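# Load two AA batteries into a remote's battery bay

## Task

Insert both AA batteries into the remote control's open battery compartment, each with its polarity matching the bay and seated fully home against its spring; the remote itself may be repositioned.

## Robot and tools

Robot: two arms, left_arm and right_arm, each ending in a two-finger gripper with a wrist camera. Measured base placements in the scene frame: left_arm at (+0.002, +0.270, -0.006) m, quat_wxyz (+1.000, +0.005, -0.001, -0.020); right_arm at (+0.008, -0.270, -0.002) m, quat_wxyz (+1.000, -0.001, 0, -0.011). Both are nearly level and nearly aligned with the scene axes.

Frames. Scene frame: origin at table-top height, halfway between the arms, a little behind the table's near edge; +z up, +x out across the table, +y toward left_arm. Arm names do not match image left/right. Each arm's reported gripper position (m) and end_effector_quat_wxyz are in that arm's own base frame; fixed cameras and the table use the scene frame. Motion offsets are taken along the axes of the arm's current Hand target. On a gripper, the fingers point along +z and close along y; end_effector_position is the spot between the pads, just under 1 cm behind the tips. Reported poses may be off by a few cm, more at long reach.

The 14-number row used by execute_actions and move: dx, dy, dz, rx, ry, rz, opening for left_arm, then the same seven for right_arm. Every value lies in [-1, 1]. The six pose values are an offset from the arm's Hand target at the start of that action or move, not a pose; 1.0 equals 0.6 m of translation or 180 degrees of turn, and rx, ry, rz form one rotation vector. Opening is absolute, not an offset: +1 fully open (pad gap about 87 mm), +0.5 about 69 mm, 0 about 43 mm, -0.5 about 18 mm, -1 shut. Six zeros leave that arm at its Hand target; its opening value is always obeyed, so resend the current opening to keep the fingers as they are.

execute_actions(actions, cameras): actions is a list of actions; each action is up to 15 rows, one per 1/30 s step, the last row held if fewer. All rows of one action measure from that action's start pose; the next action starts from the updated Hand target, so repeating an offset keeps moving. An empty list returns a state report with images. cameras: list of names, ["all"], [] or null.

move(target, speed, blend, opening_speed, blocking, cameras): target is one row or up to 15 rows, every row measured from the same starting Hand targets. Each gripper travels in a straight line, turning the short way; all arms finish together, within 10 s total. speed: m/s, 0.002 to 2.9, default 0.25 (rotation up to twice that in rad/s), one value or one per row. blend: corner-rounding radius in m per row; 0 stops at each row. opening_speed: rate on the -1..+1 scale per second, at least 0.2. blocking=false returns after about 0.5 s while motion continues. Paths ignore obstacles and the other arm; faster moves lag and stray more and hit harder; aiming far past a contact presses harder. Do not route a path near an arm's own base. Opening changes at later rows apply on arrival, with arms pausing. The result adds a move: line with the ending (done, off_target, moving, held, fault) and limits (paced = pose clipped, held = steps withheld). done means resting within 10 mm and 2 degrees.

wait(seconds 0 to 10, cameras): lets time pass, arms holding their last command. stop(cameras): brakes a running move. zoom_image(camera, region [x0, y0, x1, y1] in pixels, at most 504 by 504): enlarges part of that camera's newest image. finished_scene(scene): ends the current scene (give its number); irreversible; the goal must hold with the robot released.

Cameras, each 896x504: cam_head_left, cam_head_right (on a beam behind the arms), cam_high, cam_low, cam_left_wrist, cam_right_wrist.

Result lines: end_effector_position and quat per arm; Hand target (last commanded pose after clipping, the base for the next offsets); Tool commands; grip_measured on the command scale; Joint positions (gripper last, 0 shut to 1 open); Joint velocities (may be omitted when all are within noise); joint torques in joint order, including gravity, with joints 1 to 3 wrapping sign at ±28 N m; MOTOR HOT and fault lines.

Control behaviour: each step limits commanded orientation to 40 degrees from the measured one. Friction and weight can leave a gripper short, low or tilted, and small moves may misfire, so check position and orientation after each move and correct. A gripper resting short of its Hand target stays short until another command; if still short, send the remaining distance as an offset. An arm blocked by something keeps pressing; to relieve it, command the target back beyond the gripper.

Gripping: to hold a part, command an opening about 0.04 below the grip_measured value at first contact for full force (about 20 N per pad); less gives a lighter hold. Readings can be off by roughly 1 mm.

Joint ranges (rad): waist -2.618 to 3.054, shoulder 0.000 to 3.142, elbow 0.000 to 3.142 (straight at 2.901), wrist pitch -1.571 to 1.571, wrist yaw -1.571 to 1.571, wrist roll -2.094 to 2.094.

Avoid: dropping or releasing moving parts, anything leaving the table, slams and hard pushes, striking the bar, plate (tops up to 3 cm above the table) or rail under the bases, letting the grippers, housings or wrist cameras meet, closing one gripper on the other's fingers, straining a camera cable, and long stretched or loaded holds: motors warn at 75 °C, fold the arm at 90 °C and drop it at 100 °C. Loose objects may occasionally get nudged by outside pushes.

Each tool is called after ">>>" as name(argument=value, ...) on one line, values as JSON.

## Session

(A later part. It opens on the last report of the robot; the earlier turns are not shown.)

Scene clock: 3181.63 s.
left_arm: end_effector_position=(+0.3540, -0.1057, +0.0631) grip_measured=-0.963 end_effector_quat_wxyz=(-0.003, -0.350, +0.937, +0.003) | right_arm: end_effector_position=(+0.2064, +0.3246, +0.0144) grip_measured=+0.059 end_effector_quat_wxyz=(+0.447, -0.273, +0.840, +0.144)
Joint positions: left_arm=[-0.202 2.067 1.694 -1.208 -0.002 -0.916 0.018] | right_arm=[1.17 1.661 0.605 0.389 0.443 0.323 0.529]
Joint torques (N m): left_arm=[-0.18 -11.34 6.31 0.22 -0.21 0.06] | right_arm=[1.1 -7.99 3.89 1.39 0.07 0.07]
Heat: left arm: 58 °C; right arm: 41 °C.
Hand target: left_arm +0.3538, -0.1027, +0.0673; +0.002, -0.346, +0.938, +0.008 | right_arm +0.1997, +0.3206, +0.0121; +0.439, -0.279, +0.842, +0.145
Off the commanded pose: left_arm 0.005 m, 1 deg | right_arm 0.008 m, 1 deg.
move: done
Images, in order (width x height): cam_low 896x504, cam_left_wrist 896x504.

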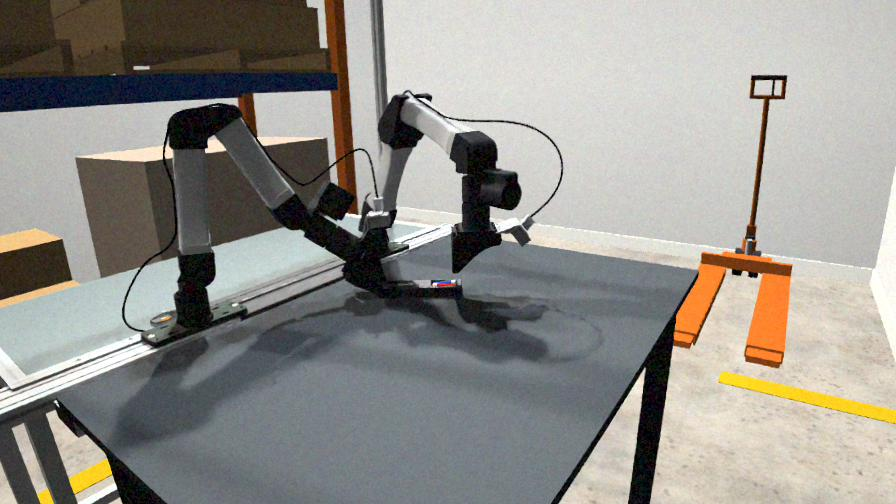

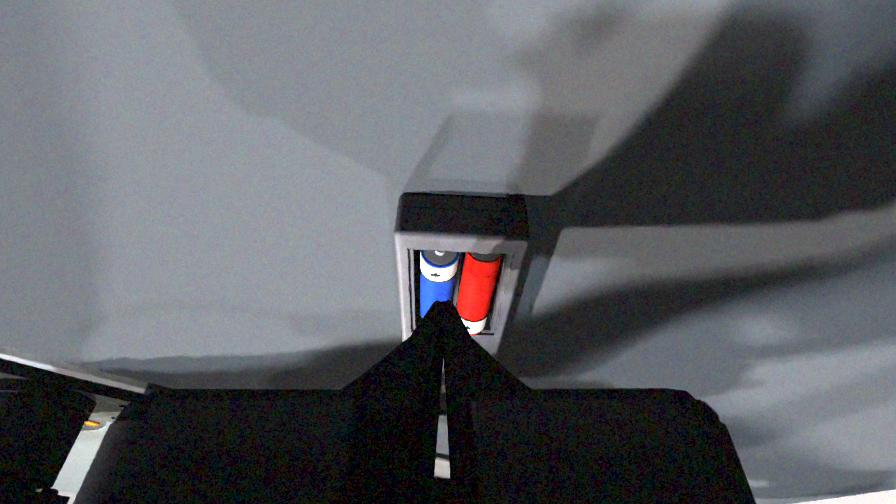

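>>> move(target=[[0.015,0.005,0,0,0,0,-1,0,0,0,0,0,0,-0.02],[0.015,0.005,0.08,0,0,0,-1,0,0,0,0,0,0,-0.02],[0.055,0.005,0.1,0,0,0,-1,0,0,0,0,0,0,-0.02]], speed=0.06, cameras=["cam_left_wrist","cam_low"])

>>> zoom_image(camera="cam_left_wrist", region=[330, 150, 530, 350])

>>> zoom_image(camera="cam_low", region=[410, 250, 480, 305])

Scene clock: 3198.80 s.
left_arm: end_effector_position=(+0.3353, -0.1093, +0.0389) grip_measured=-0.964 end_effector_quat_wxyz=(+0.026, -0.347, +0.937, -0.001) | right_arm: end_effector_position=(+0.2064, +0.3246, +0.0144) grip_measured=+0.059 end_effector_quat_wxyz=(+0.447, -0.273, +0.839, +0.144)
Joint positions: left_arm=[-0.233 1.967 1.458 -1.018 -0.027 -0.942 0.018] | right_arm=[1.17 1.661 0.605 0.389 0.443 0.323 0.529]
Joint torques (N m): left_arm=[-2.69 -4.75 1.17 0.92 -0.02 -0.28] | right_arm=[1.25 -8.05 3.7 1.42 0.03 0.02]
Heat: left arm: 59 °C; right arm: 41 °C.
Hand target: left_arm +0.3266, -0.1209, +0.0070; +0.002, -0.347, +0.938, +0.008 | right_arm +0.1997, +0.3206, +0.0121; +0.439, -0.279, +0.842, +0.145
Off the commanded pose: left_arm 0.035 m, 3 deg | right_arm 0.008 m, 1 deg.
move: off_target (left_arm)
Images, in order (width x height): cam_low 896x504, cam_left_wrist 896x504.

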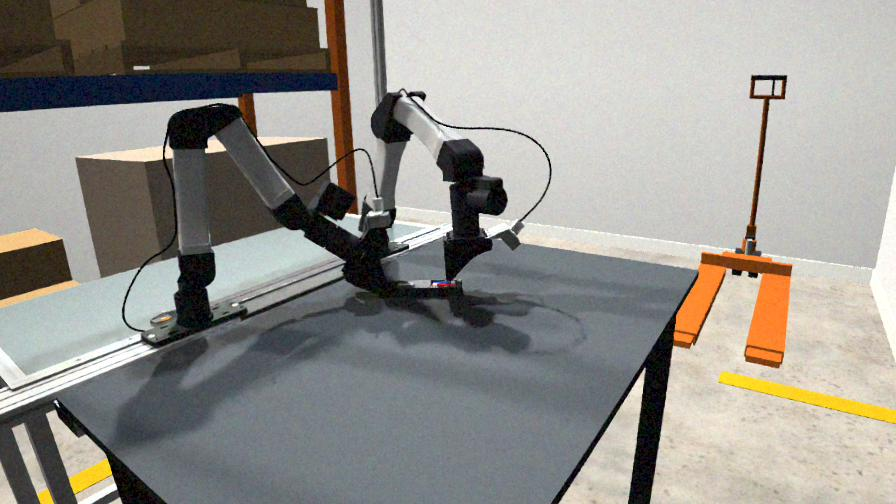

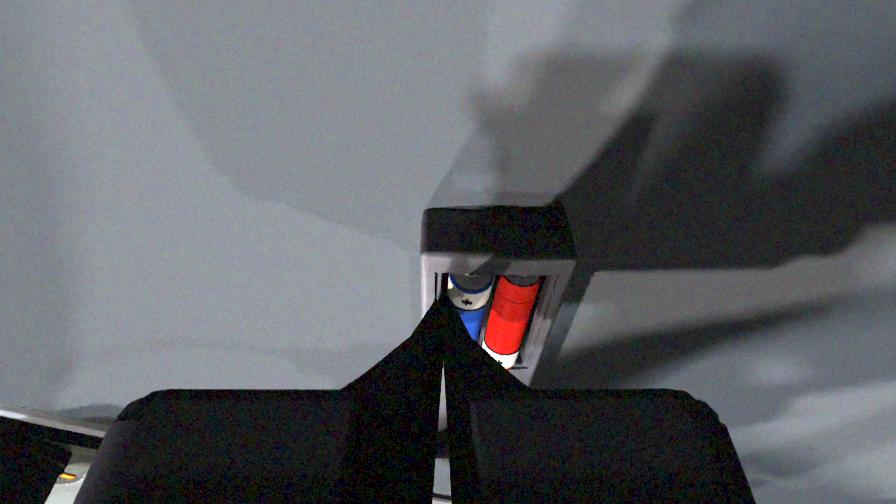

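Scaled by 2.520 from the camera's 896x504 image, which has a finer 1280x720 frame.

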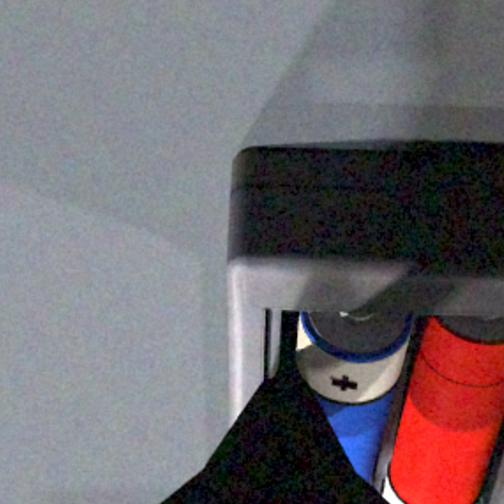

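Scaled by 7.200 from the camera's 896x504 image, which has a finer 1280x720 frame.

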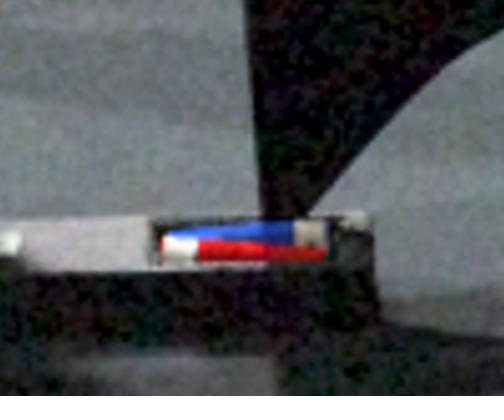

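>>> move(target=[[0,0,-0.085,0,0,0,-1,0,0,0,0,0,0,-0.02],[-0.040,-0.0067,-0.085,0,0,0,-1,0,0,0,0,0,0,-0.02]], speed=0.06, cameras=["cam_left_wrist","cam_low"])

>>> zoom_image(camera="cam_left_wrist", region=[330, 150, 530, 350])

>>> zoom_image(camera="cam_low", region=[410, 250, 480, 305])

Scene clock: 3213.00 s.
left_arm: end_effector_position=(+0.3439, -0.1088, +0.0549) grip_measured=-0.964 end_effector_quat_wxyz=(+0.004, -0.347, +0.938, +0.013) | right_arm: end_effector_position=(+0.2064, +0.3245, +0.0144) grip_measured=+0.059 end_effector_quat_wxyz=(+0.447, -0.273, +0.840, +0.144)
Joint positions: left_arm=[-0.226 2.033 1.614 -1.159 -0.026 -0.935 0.018] | right_arm=[1.17 1.661 0.605 0.389 0.444 0.323 0.529]
Joint torques (N m): left_arm=[0.23 -9.26 8.35 0.21 0 0.07] | right_arm=[1.05 -8.03 3.78 1.41 0.05 0.09]
Heat: left arm: 57 °C; right arm: 41 °C.
Hand target: left_arm +0.3476, -0.1092, +0.0582; +0.002, -0.346, +0.938, +0.008 | right_arm +0.1997, +0.3206, +0.0121; +0.439, -0.279, +0.842, +0.145
Off the commanded pose: left_arm 0.005 m, 1 deg | right_arm 0.008 m, 1 deg.
move: done
Images, in order (width x height): cam_low 896x504, cam_left_wrist 896x504.

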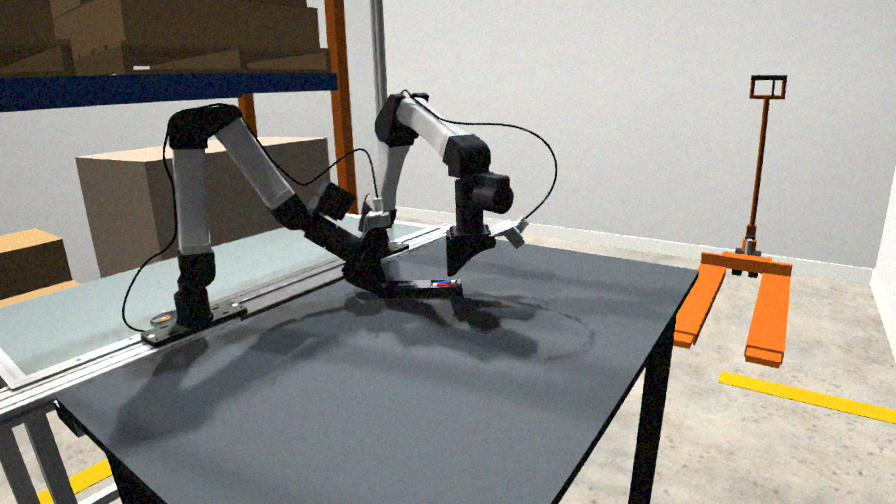

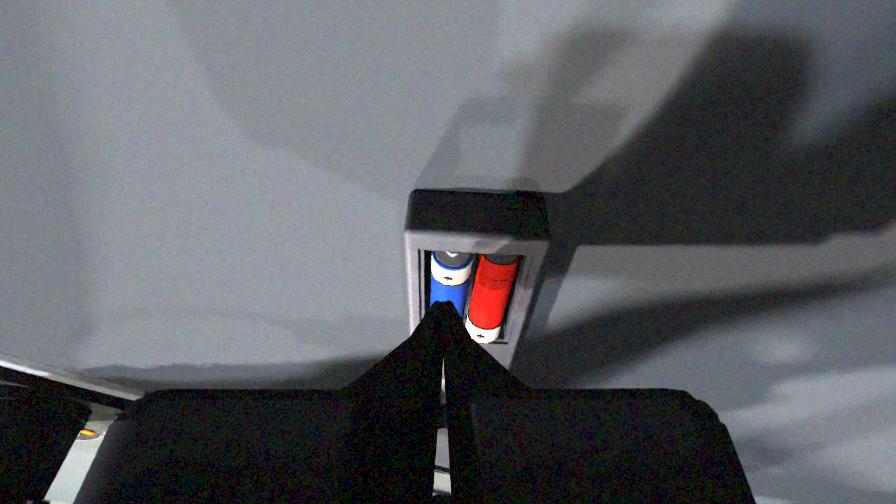

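Scaled by 2.520 from the camera's 896x504 image, which has a finer 1280x720 frame.

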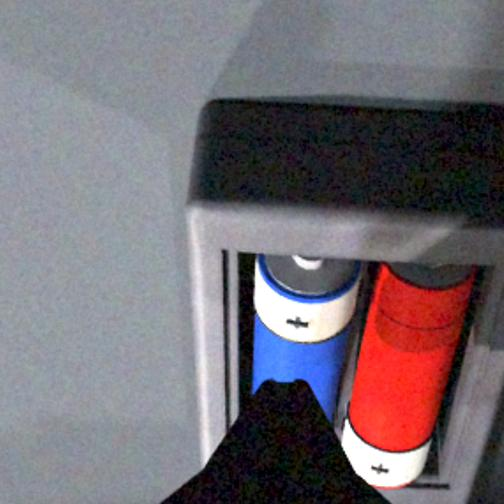

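Scaled by 7.200 from the camera's 896x504 image, which has a finer 1280x720 frame.

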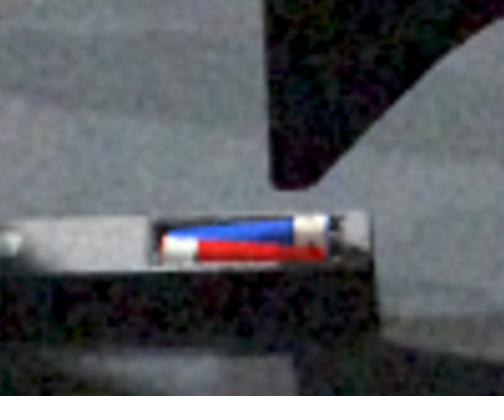

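>>> move(target=[[-0.012,-0.004,0,0,0,0,-1,0,0,0,0,0,0,-0.02],[-0.012,-0.004,0.075,0,0,0,-1,0,0,0,0,0,0,-0.02],[0.022,-0.006,0.085,0,0,0,-1,0,0,0,0,0,0,-0.02]], speed=0.06, cameras=["cam_left_wrist","cam_low"])

>>> zoom_image(camera="cam_left_wrist", region=[330, 150, 530, 350])

>>> zoom_image(camera="cam_low", region=[410, 250, 480, 305])

Scene clock: 3236.30 s.
left_arm: end_effector_position=(+0.3491, -0.1105, +0.0392) grip_measured=-0.963 end_effector_quat_wxyz=(+0.025, -0.351, +0.936, -0.006) | right_arm: end_effector_position=(+0.2065, +0.3244, +0.0143) grip_measured=+0.059 end_effector_quat_wxyz=(+0.447, -0.273, +0.840, +0.143)
Joint positions: left_arm=[-0.223 2.013 1.524 -1.034 -0.017 -0.939 0.018] | right_arm=[1.17 1.661 0.605 0.388 0.445 0.323 0.529]
Joint torques (N m): left_arm=[-2.55 -5.29 1.25 0.88 -0.11 -0.2] | right_arm=[1.1 -7.98 3.81 1.46 0.02 0.02]
Heat: left arm: 56 °C; right arm: 41 °C.
Hand target: left_arm +0.3398, -0.1197, +0.0071; +0.002, -0.347, +0.938, +0.008 | right_arm +0.1997, +0.3206, +0.0121; +0.439, -0.279, +0.842, +0.145
Off the commanded pose: left_arm 0.035 m, 3 deg | right_arm 0.008 m, 1 deg.
move: off_target (left_arm)
Images, in order (width x height): cam_low 896x504, cam_left_wrist 896x504.

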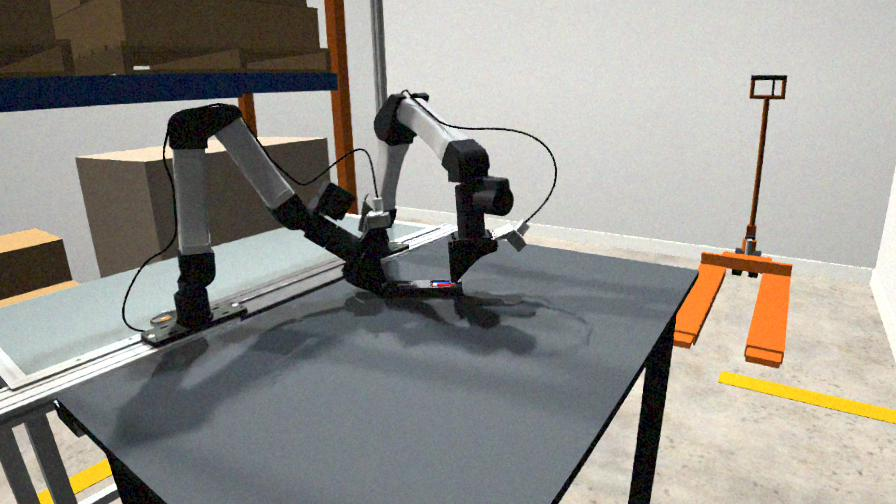

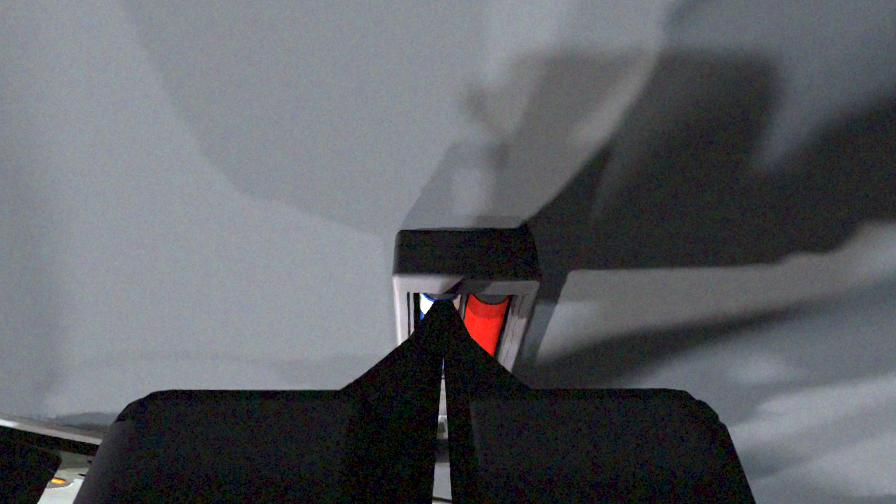

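Scaled by 2.520 from the camera's 896x504 image, which has a finer 1280x720 frame.

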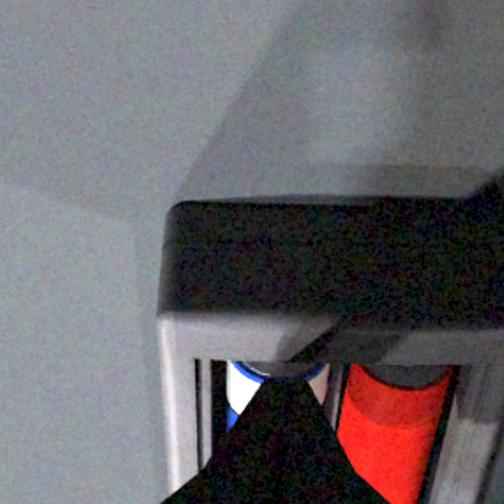

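Scaled by 7.200 from the camera's 896x504 image, which has a finer 1280x720 frame.

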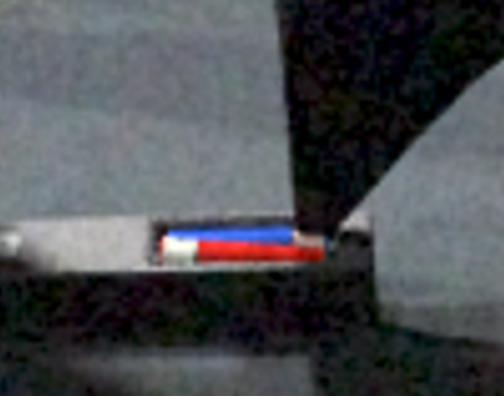

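>>> move(target=[0.01,0,-0.15,0,0,0,-1,0,0,0,0,0,0,-0.02], speed=0.1, cameras=["cam_left_wrist","cam_low"])

>>> zoom_image(camera="cam_low", region=[410, 250, 480, 305])

>>> zoom_image(camera="cam_left_wrist", region=[330, 150, 530, 350])

Scene clock: 3247.77 s.
left_arm: end_effector_position=(+0.3328, -0.1202, +0.0854) grip_measured=-0.963 end_effector_quat_wxyz=(-0.005, -0.345, +0.938, +0.020) | right_arm: end_effector_position=(+0.2065, +0.3244, +0.0143) grip_measured=+0.059 end_effector_quat_wxyz=(+0.447, -0.273, +0.840, +0.143)
Joint positions: left_arm=[-0.263 2.01 1.701 -1.292 -0.026 -0.967 0.018] | right_arm=[1.17 1.661 0.605 0.388 0.445 0.323 0.529]
Joint torques (N m): left_arm=[-0.69 -11.3 8.29 0.12 0 -0.08] | right_arm=[1.13 -8.14 4 1.45 0.06 0.04]
Heat: left arm: 55 °C; right arm: 41 °C.
Hand target: left_arm +0.3355, -0.1251, +0.0970; +0.002, -0.347, +0.938, +0.008 | right_arm +0.1997, +0.3206, +0.0121; +0.439, -0.279, +0.842, +0.145
Off the commanded pose: left_arm 0.013 m, 2 deg | right_arm 0.008 m, 1 deg.
move: off_target (left_arm)
Images, in order (width x height): cam_low 896x504, cam_left_wrist 896x504.

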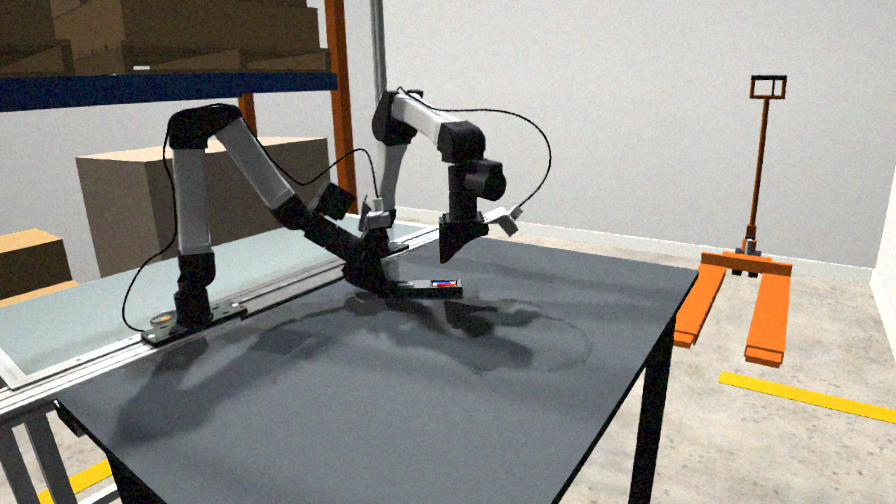

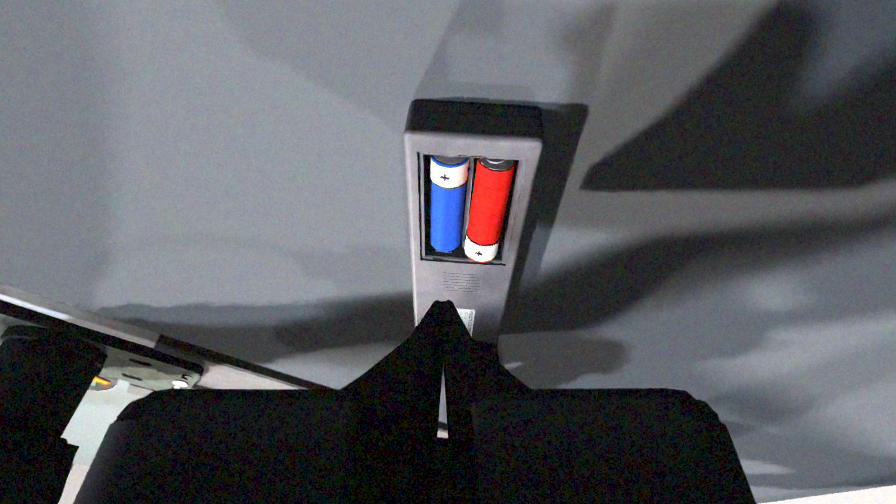

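Scaled by 7.200 from the camera's 896x504 image, which has a finer 1280x720 frame.

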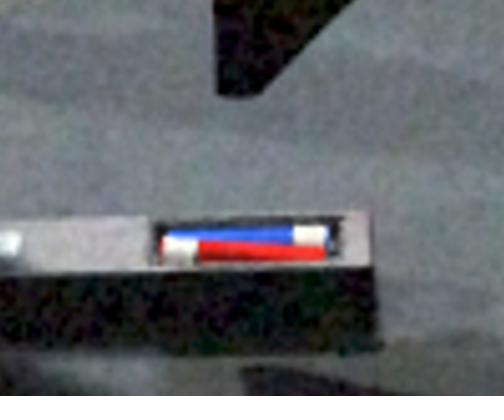

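Scaled by 2.520 from the camera's 896x504 image, which has a finer 1280x720 frame.

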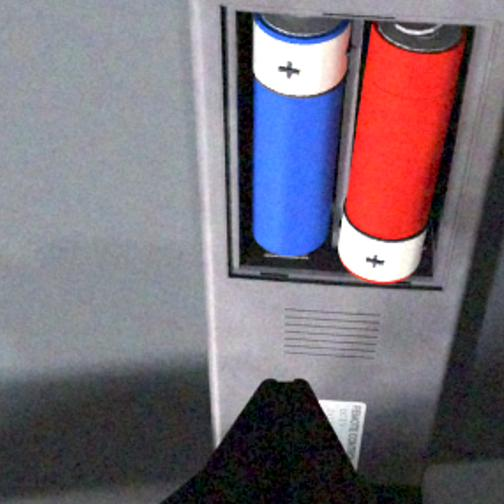

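>>> move(target=[[0.015,-0.02,0,0,0,0,-1,0,0,0,0,0,0,-0.02],[0.015,-0.02,0.06,0,0,0,-1,0,0,0,0,0,0,-0.02]], speed=0.1, cameras=["cam_left_wrist","cam_low"])

>>> zoom_image(camera="cam_left_wrist", region=[330, 150, 530, 350])

>>> zoom_image(camera="cam_low", region=[410, 250, 480, 305])

Scene clock: 3265.47 s.
left_arm: end_effector_position=(+0.3347, -0.1368, +0.0650) grip_measured=-0.963 end_effector_quat_wxyz=(+0.003, -0.343, +0.939, +0.014) | right_arm: end_effector_position=(+0.2065, +0.3244, +0.0143) grip_measured=+0.059 end_effector_quat_wxyz=(+0.447, -0.273, +0.840, +0.143)
Joint positions: left_arm=[-0.303 2.025 1.643 -1.2 -0.026 -1.003 0.018] | right_arm=[1.17 1.661 0.605 0.388 0.445 0.323 0.529]
Joint torques (N m): left_arm=[-0.24 -9.63 4.98 0.5 -0.01 -0.07] | right_arm=[1.16 -8.08 3.84 1.4 0.03 0.02]
Heat: left arm: 57 °C; right arm: 41 °C.
Hand target: left_arm +0.3363, -0.1395, +0.0607; +0.002, -0.346, +0.938, +0.008 | right_arm +0.1997, +0.3206, +0.0121; +0.439, -0.279, +0.842, +0.145
Off the commanded pose: left_arm 0.005 m, 1 deg | right_arm 0.008 m, 1 deg.
move: done
Images, in order (width x height): cam_low 896x504, cam_left_wrist 896x504.

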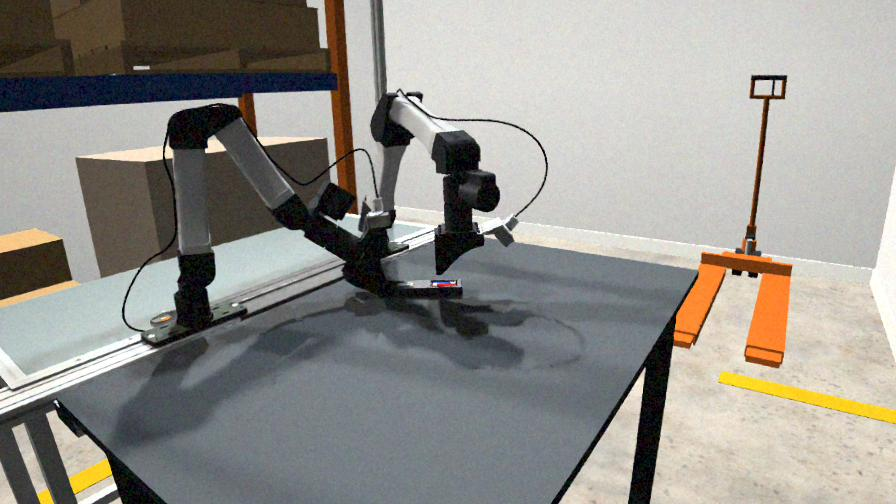

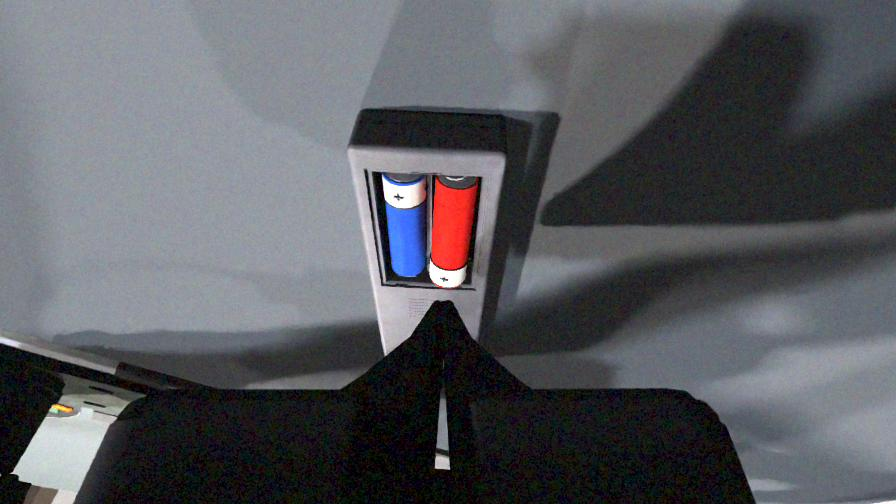

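Scaled by 2.520 from the camera's 896x504 image, which has a finer 1280x720 frame.

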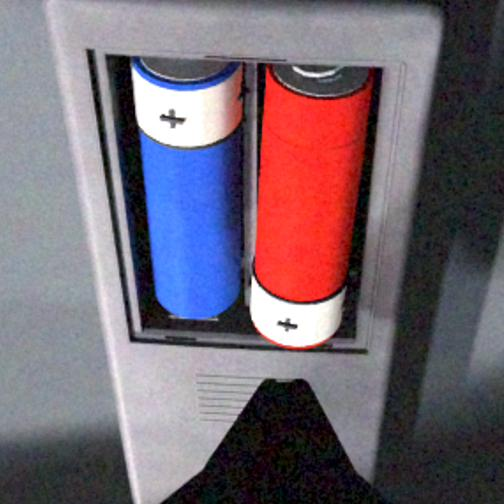

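Scaled by 7.200 from the camera's 896x504 image, which has a finer 1280x720 frame.

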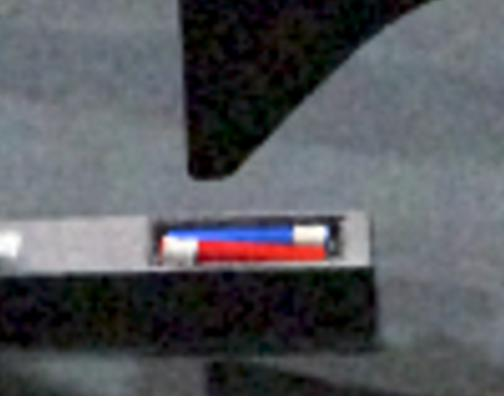

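>>> move(target=[[0.007,-0.003,0.015,0,0,0,-1,0,0,0,0,0,0,-0.02],[0.007,-0.003,0.085,0,0,0,-1,0,0,0,0,0,0,-0.02],[-0.03,-0.003,0.095,0,0,0,-1,0,0,0,0,0,0,-0.02]], speed=0.06, cameras=["cam_left_wrist","cam_low"])

>>> zoom_image(camera="cam_low", region=[410, 250, 480, 305])

>>> move(target=[0.03,0,-0.15,0,0,0,-1,0,0,0,0,0,0,-0.02], speed=0.1, cameras=["cam_left_wrist","cam_low"])

>>> zoom_image(camera="cam_low", region=[410, 250, 480, 305])

>>> zoom_image(camera="cam_left_wrist", region=[330, 100, 530, 300])

Scene clock: 3284.20 s.
left_arm: end_effector_position=(+0.3338, -0.1388, +0.0415) grip_measured=-0.963 end_effector_quat_wxyz=(-0.018, -0.344, +0.939, -0.020) | right_arm: end_effector_position=(+0.2065, +0.3244, +0.0143) grip_measured=+0.059 end_effector_quat_wxyz=(+0.447, -0.273, +0.840, +0.143)
Joint positions: left_arm=[-0.272 2.037 1.555 -1.094 0.054 -0.975 0.018] | right_arm=[1.17 1.661 0.605 0.388 0.445 0.323 0.529]
Joint torques (N m): left_arm=[0.36 -3.41 4.12 1.16 -0.68 0.04] | right_arm=[1.05 -8.06 3.95 1.44 0.05 0.04]
Heat: left arm: 57 °C; right arm: 41 °C.
Hand target: left_arm +0.3511, -0.1281, +0.0038; +0.002, -0.347, +0.938, +0.008 | right_arm +0.1997, +0.3206, +0.0121; +0.439, -0.279, +0.842, +0.145
Off the commanded pose: left_arm 0.043 m, 4 deg | right_arm 0.008 m, 1 deg.
move: off_target (left_arm)
Images, in order (width x height): cam_low 896x504, cam_left_wrist 896x504.

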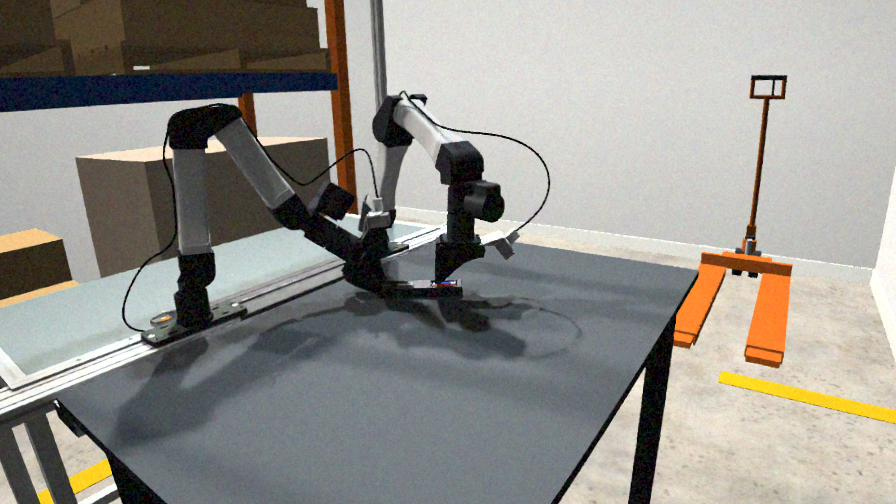

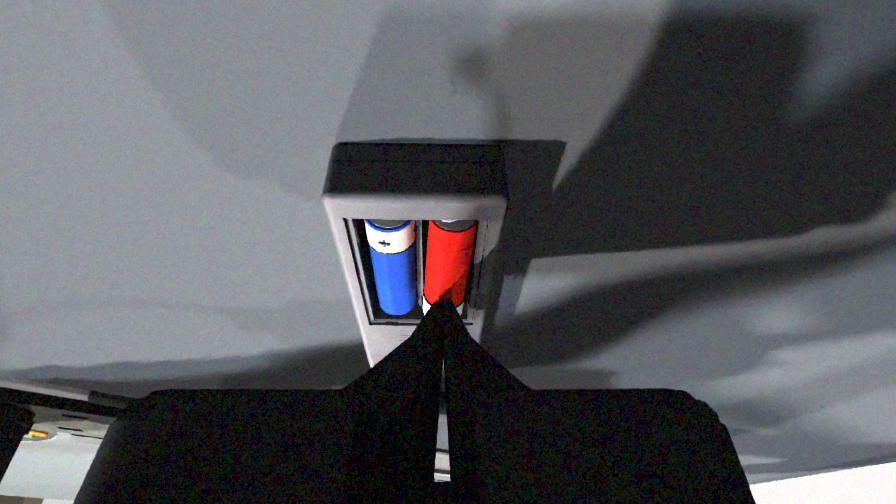

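Scaled by 7.200 from the camera's 896x504 image, which has a finer 1280x720 frame.

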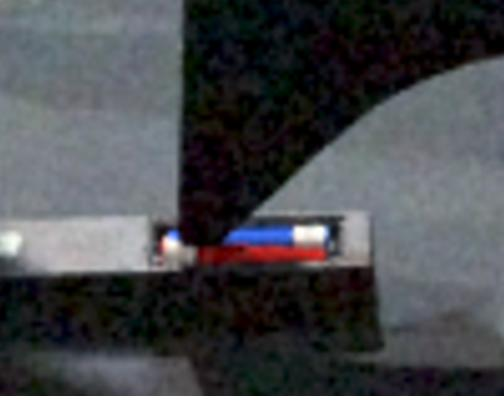

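Scene clock: 3285.83 s.
left_arm: end_effector_position=(+0.3333, -0.1413, +0.0805) grip_measured=-0.963 end_effector_quat_wxyz=(-0.016, -0.345, +0.939, +0.011) | right_arm: end_effector_position=(+0.2065, +0.3244, +0.0143) grip_measured=+0.059 end_effector_quat_wxyz=(+0.447, -0.273, +0.840, +0.143)
Joint positions: left_arm=[-0.303 2.045 1.728 -1.292 0.001 -1.007 0.018] | right_arm=[1.17 1.661 0.605 0.388 0.445 0.323 0.529]
Joint torques (N m): left_arm=[-0.61 -12.21 8.31 0.13 -0.24 -0.07] | right_arm=[1.17 -8.25 3.75 1.41 0.02 0.08]
Heat: left arm: 57 °C; right arm: 41 °C.
Hand target: left_arm +0.3376, -0.1414, +0.0937; +0.002, -0.346, +0.938, +0.008 | right_arm +0.1997, +0.3206, +0.0121; +0.439, -0.279, +0.842, +0.145
Off the commanded pose: left_arm 0.014 m, 2 deg | right_arm 0.008 m, 1 deg.
move: off_target (left_arm)
Images, in order (width x height): cam_low 896x504, cam_left_wrist 896x504.

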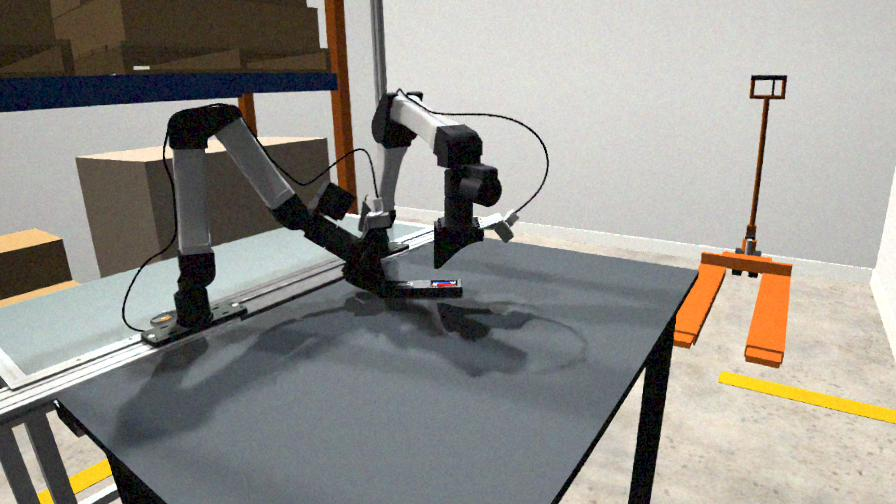

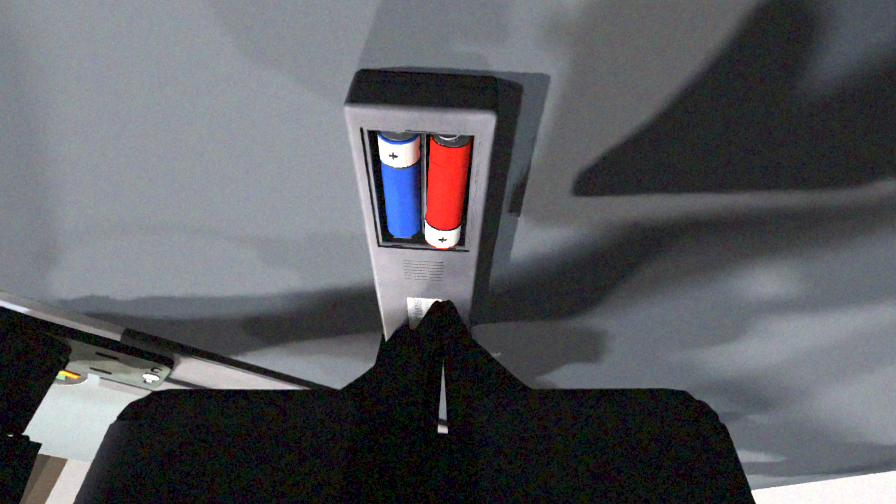

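Scaled by 7.200 from the camera's 896x504 image, which has a finer 1280x720 frame.

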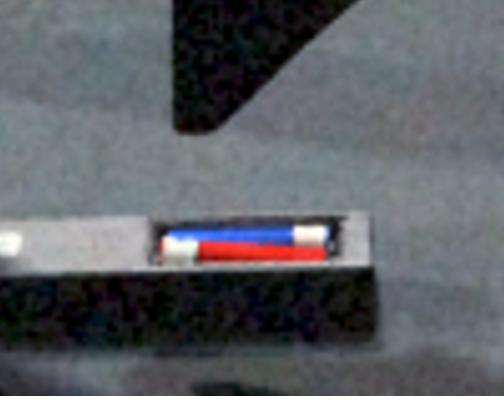

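Scaled by 2.520 from the camera's 896x504 image, which has a finer 1280x720 frame.

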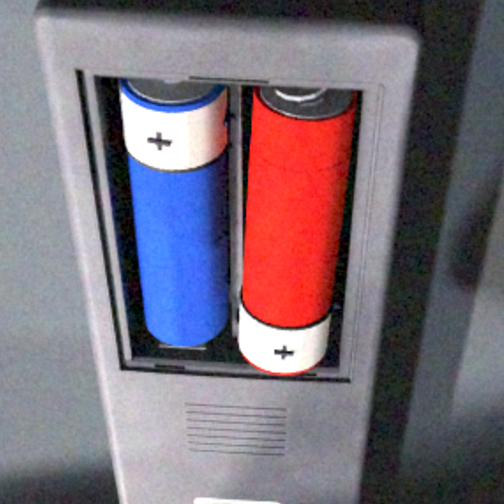

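>>> move(target=[[0.014,-0.001,0.07,0,0,0,-1,0,0,0,0,0,0,-0.02],[0.014,-0.001,0.14,0,0,0,-1,0,0,0,0,0,0,-0.02],[-0.018,-0.001,0.165,0,0,0,-1,0,0,0,0,0,0,-0.02]], speed=0.06, cameras=["cam_left_wrist","cam_low"])

>>> zoom_image(camera="cam_low", region=[410, 250, 480, 305])

>>> move(target=[0.03,0,-0.17,0,0,0,-1,0,0,0,0,0,0,-0.02], speed=0.1, cameras=["cam_left_wrist","cam_low"])

>>> zoom_image(camera="cam_low", region=[410, 250, 480, 305])

>>> zoom_image(camera="cam_left_wrist", region=[330, 100, 530, 300])

Scene clock: 3313.63 s.
left_arm: end_effector_position=(+0.3305, -0.1442, +0.0386) grip_measured=-0.963 end_effector_quat_wxyz=(-0.014, -0.346, +0.938, -0.023) | right_arm: end_effector_position=(+0.2065, +0.3244, +0.0143) grip_measured=+0.059 end_effector_quat_wxyz=(+0.447, -0.273, +0.840, +0.143)
Joint positions: left_arm=[-0.288 2.024 1.524 -1.066 0.055 -0.994 0.018] | right_arm=[1.17 1.661 0.605 0.388 0.445 0.323 0.529]
Joint torques (N m): left_arm=[0.35 -2.54 3.1 1.28 -0.68 0.08] | right_arm=[1.1 -8.1 3.75 1.42 0.06 0.02]
Heat: left arm: 63 °C; right arm: 41 °C.
Hand target: left_arm +0.3460, -0.1332, -0.0052; +0.002, -0.347, +0.938, +0.008 | right_arm +0.1997, +0.3206, +0.0121; +0.439, -0.279, +0.842, +0.145
Off the commanded pose: left_arm 0.048 m, 4 deg | right_arm 0.008 m, 1 deg.
move: off_target (left_arm)
Images, in order (width x height): cam_low 896x504, cam_left_wrist 896x504.

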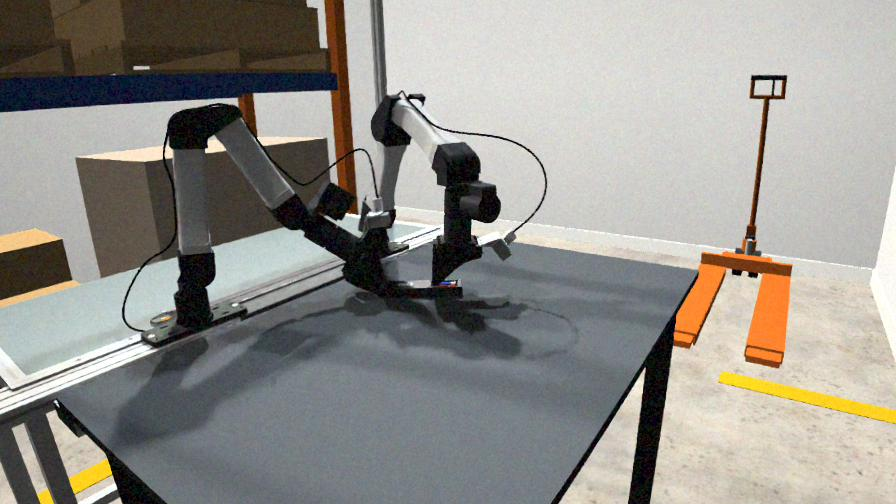

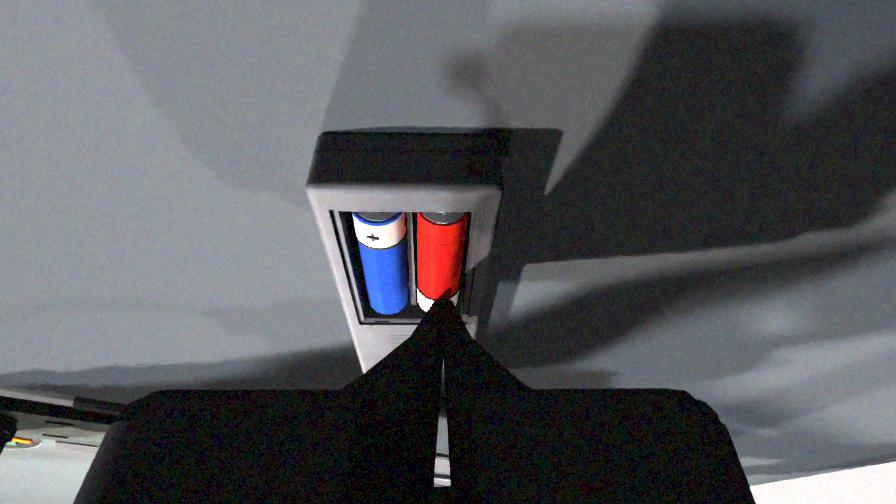

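Scaled by 7.200 from the camera's 896x504 image, which has a finer 1280x720 frame.

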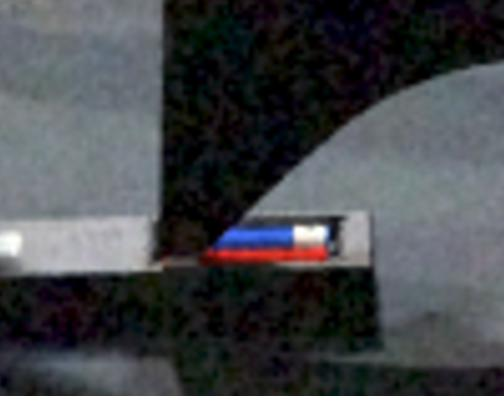

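Scene clock: 3315.40 s.
left_arm: end_effector_position=(+0.3282, -0.1463, +0.0828) grip_measured=-0.963 end_effector_quat_wxyz=(-0.017, -0.345, +0.938, +0.012) | right_arm: end_effector_position=(+0.2065, +0.3244, +0.0143) grip_measured=+0.059 end_effector_quat_wxyz=(+0.447, -0.273, +0.840, +0.143)
Joint positions: left_arm=[-0.319 2.033 1.719 -1.297 0.002 -1.023 0.018] | right_arm=[1.17 1.661 0.605 0.388 0.445 0.323 0.529]
Joint torques (N m): left_arm=[-0.64 -12.25 8.31 0.13 -0.24 -0.07] | right_arm=[1.18 -8.06 3.7 1.4 0.04 0.04]
Heat: left arm: 63 °C; right arm: 41 °C.
Hand target: left_arm +0.3324, -0.1465, +0.0965; +0.002, -0.347, +0.938, +0.008 | right_arm +0.1997, +0.3206, +0.0121; +0.439, -0.279, +0.842, +0.145
Off the commanded pose: left_arm 0.014 m, 2 deg | right_arm 0.008 m, 1 deg.
move: off_target (left_arm)
Images, in order (width x height): cam_low 896x504, cam_left_wrist 896x504.

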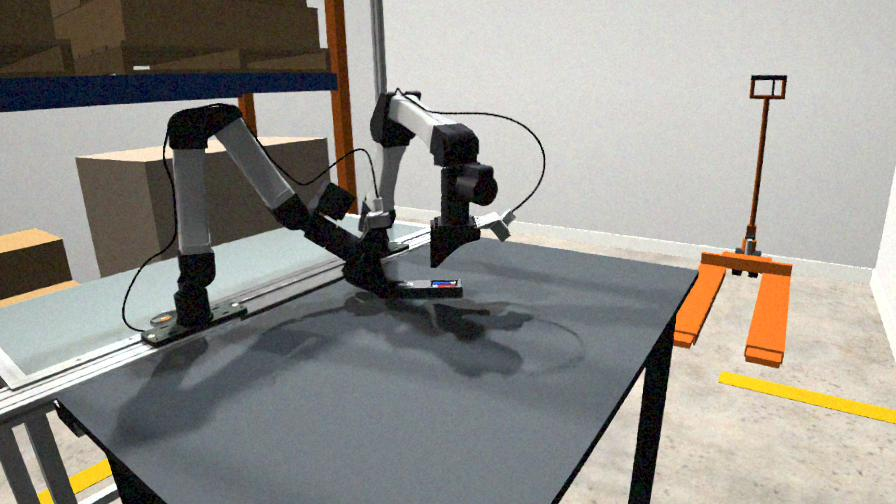

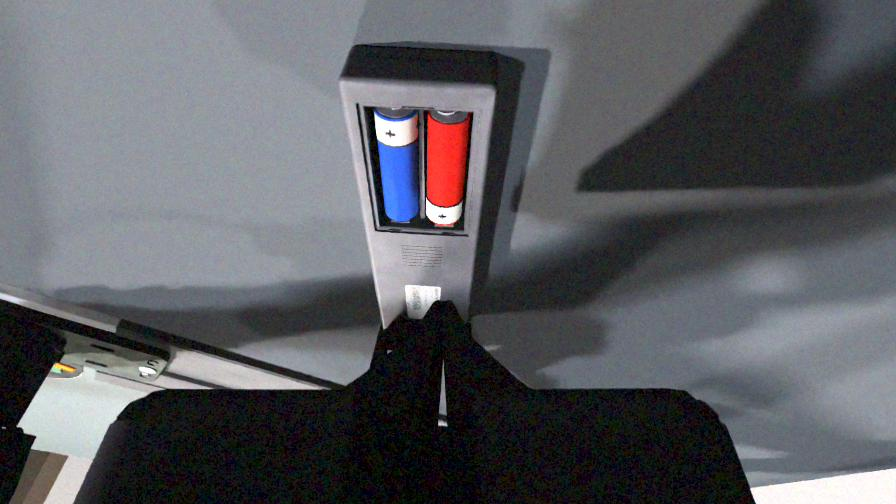

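Scaled by 7.200 from the camera's 896x504 image, which has a finer 1280x720 frame.

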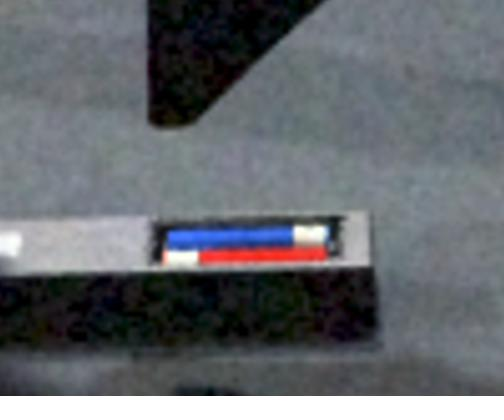

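Scaled by 2.520 from the camera's 896x504 image, which has a finer 1280x720 frame.

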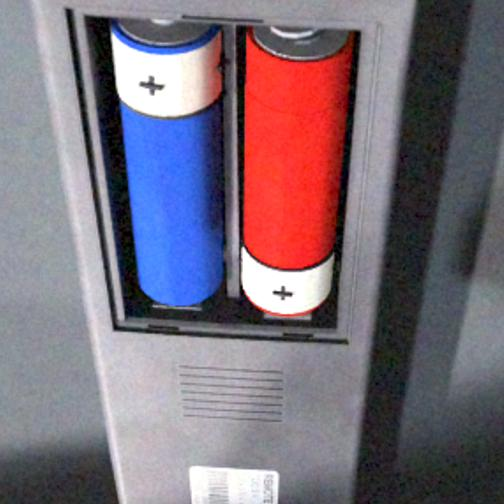

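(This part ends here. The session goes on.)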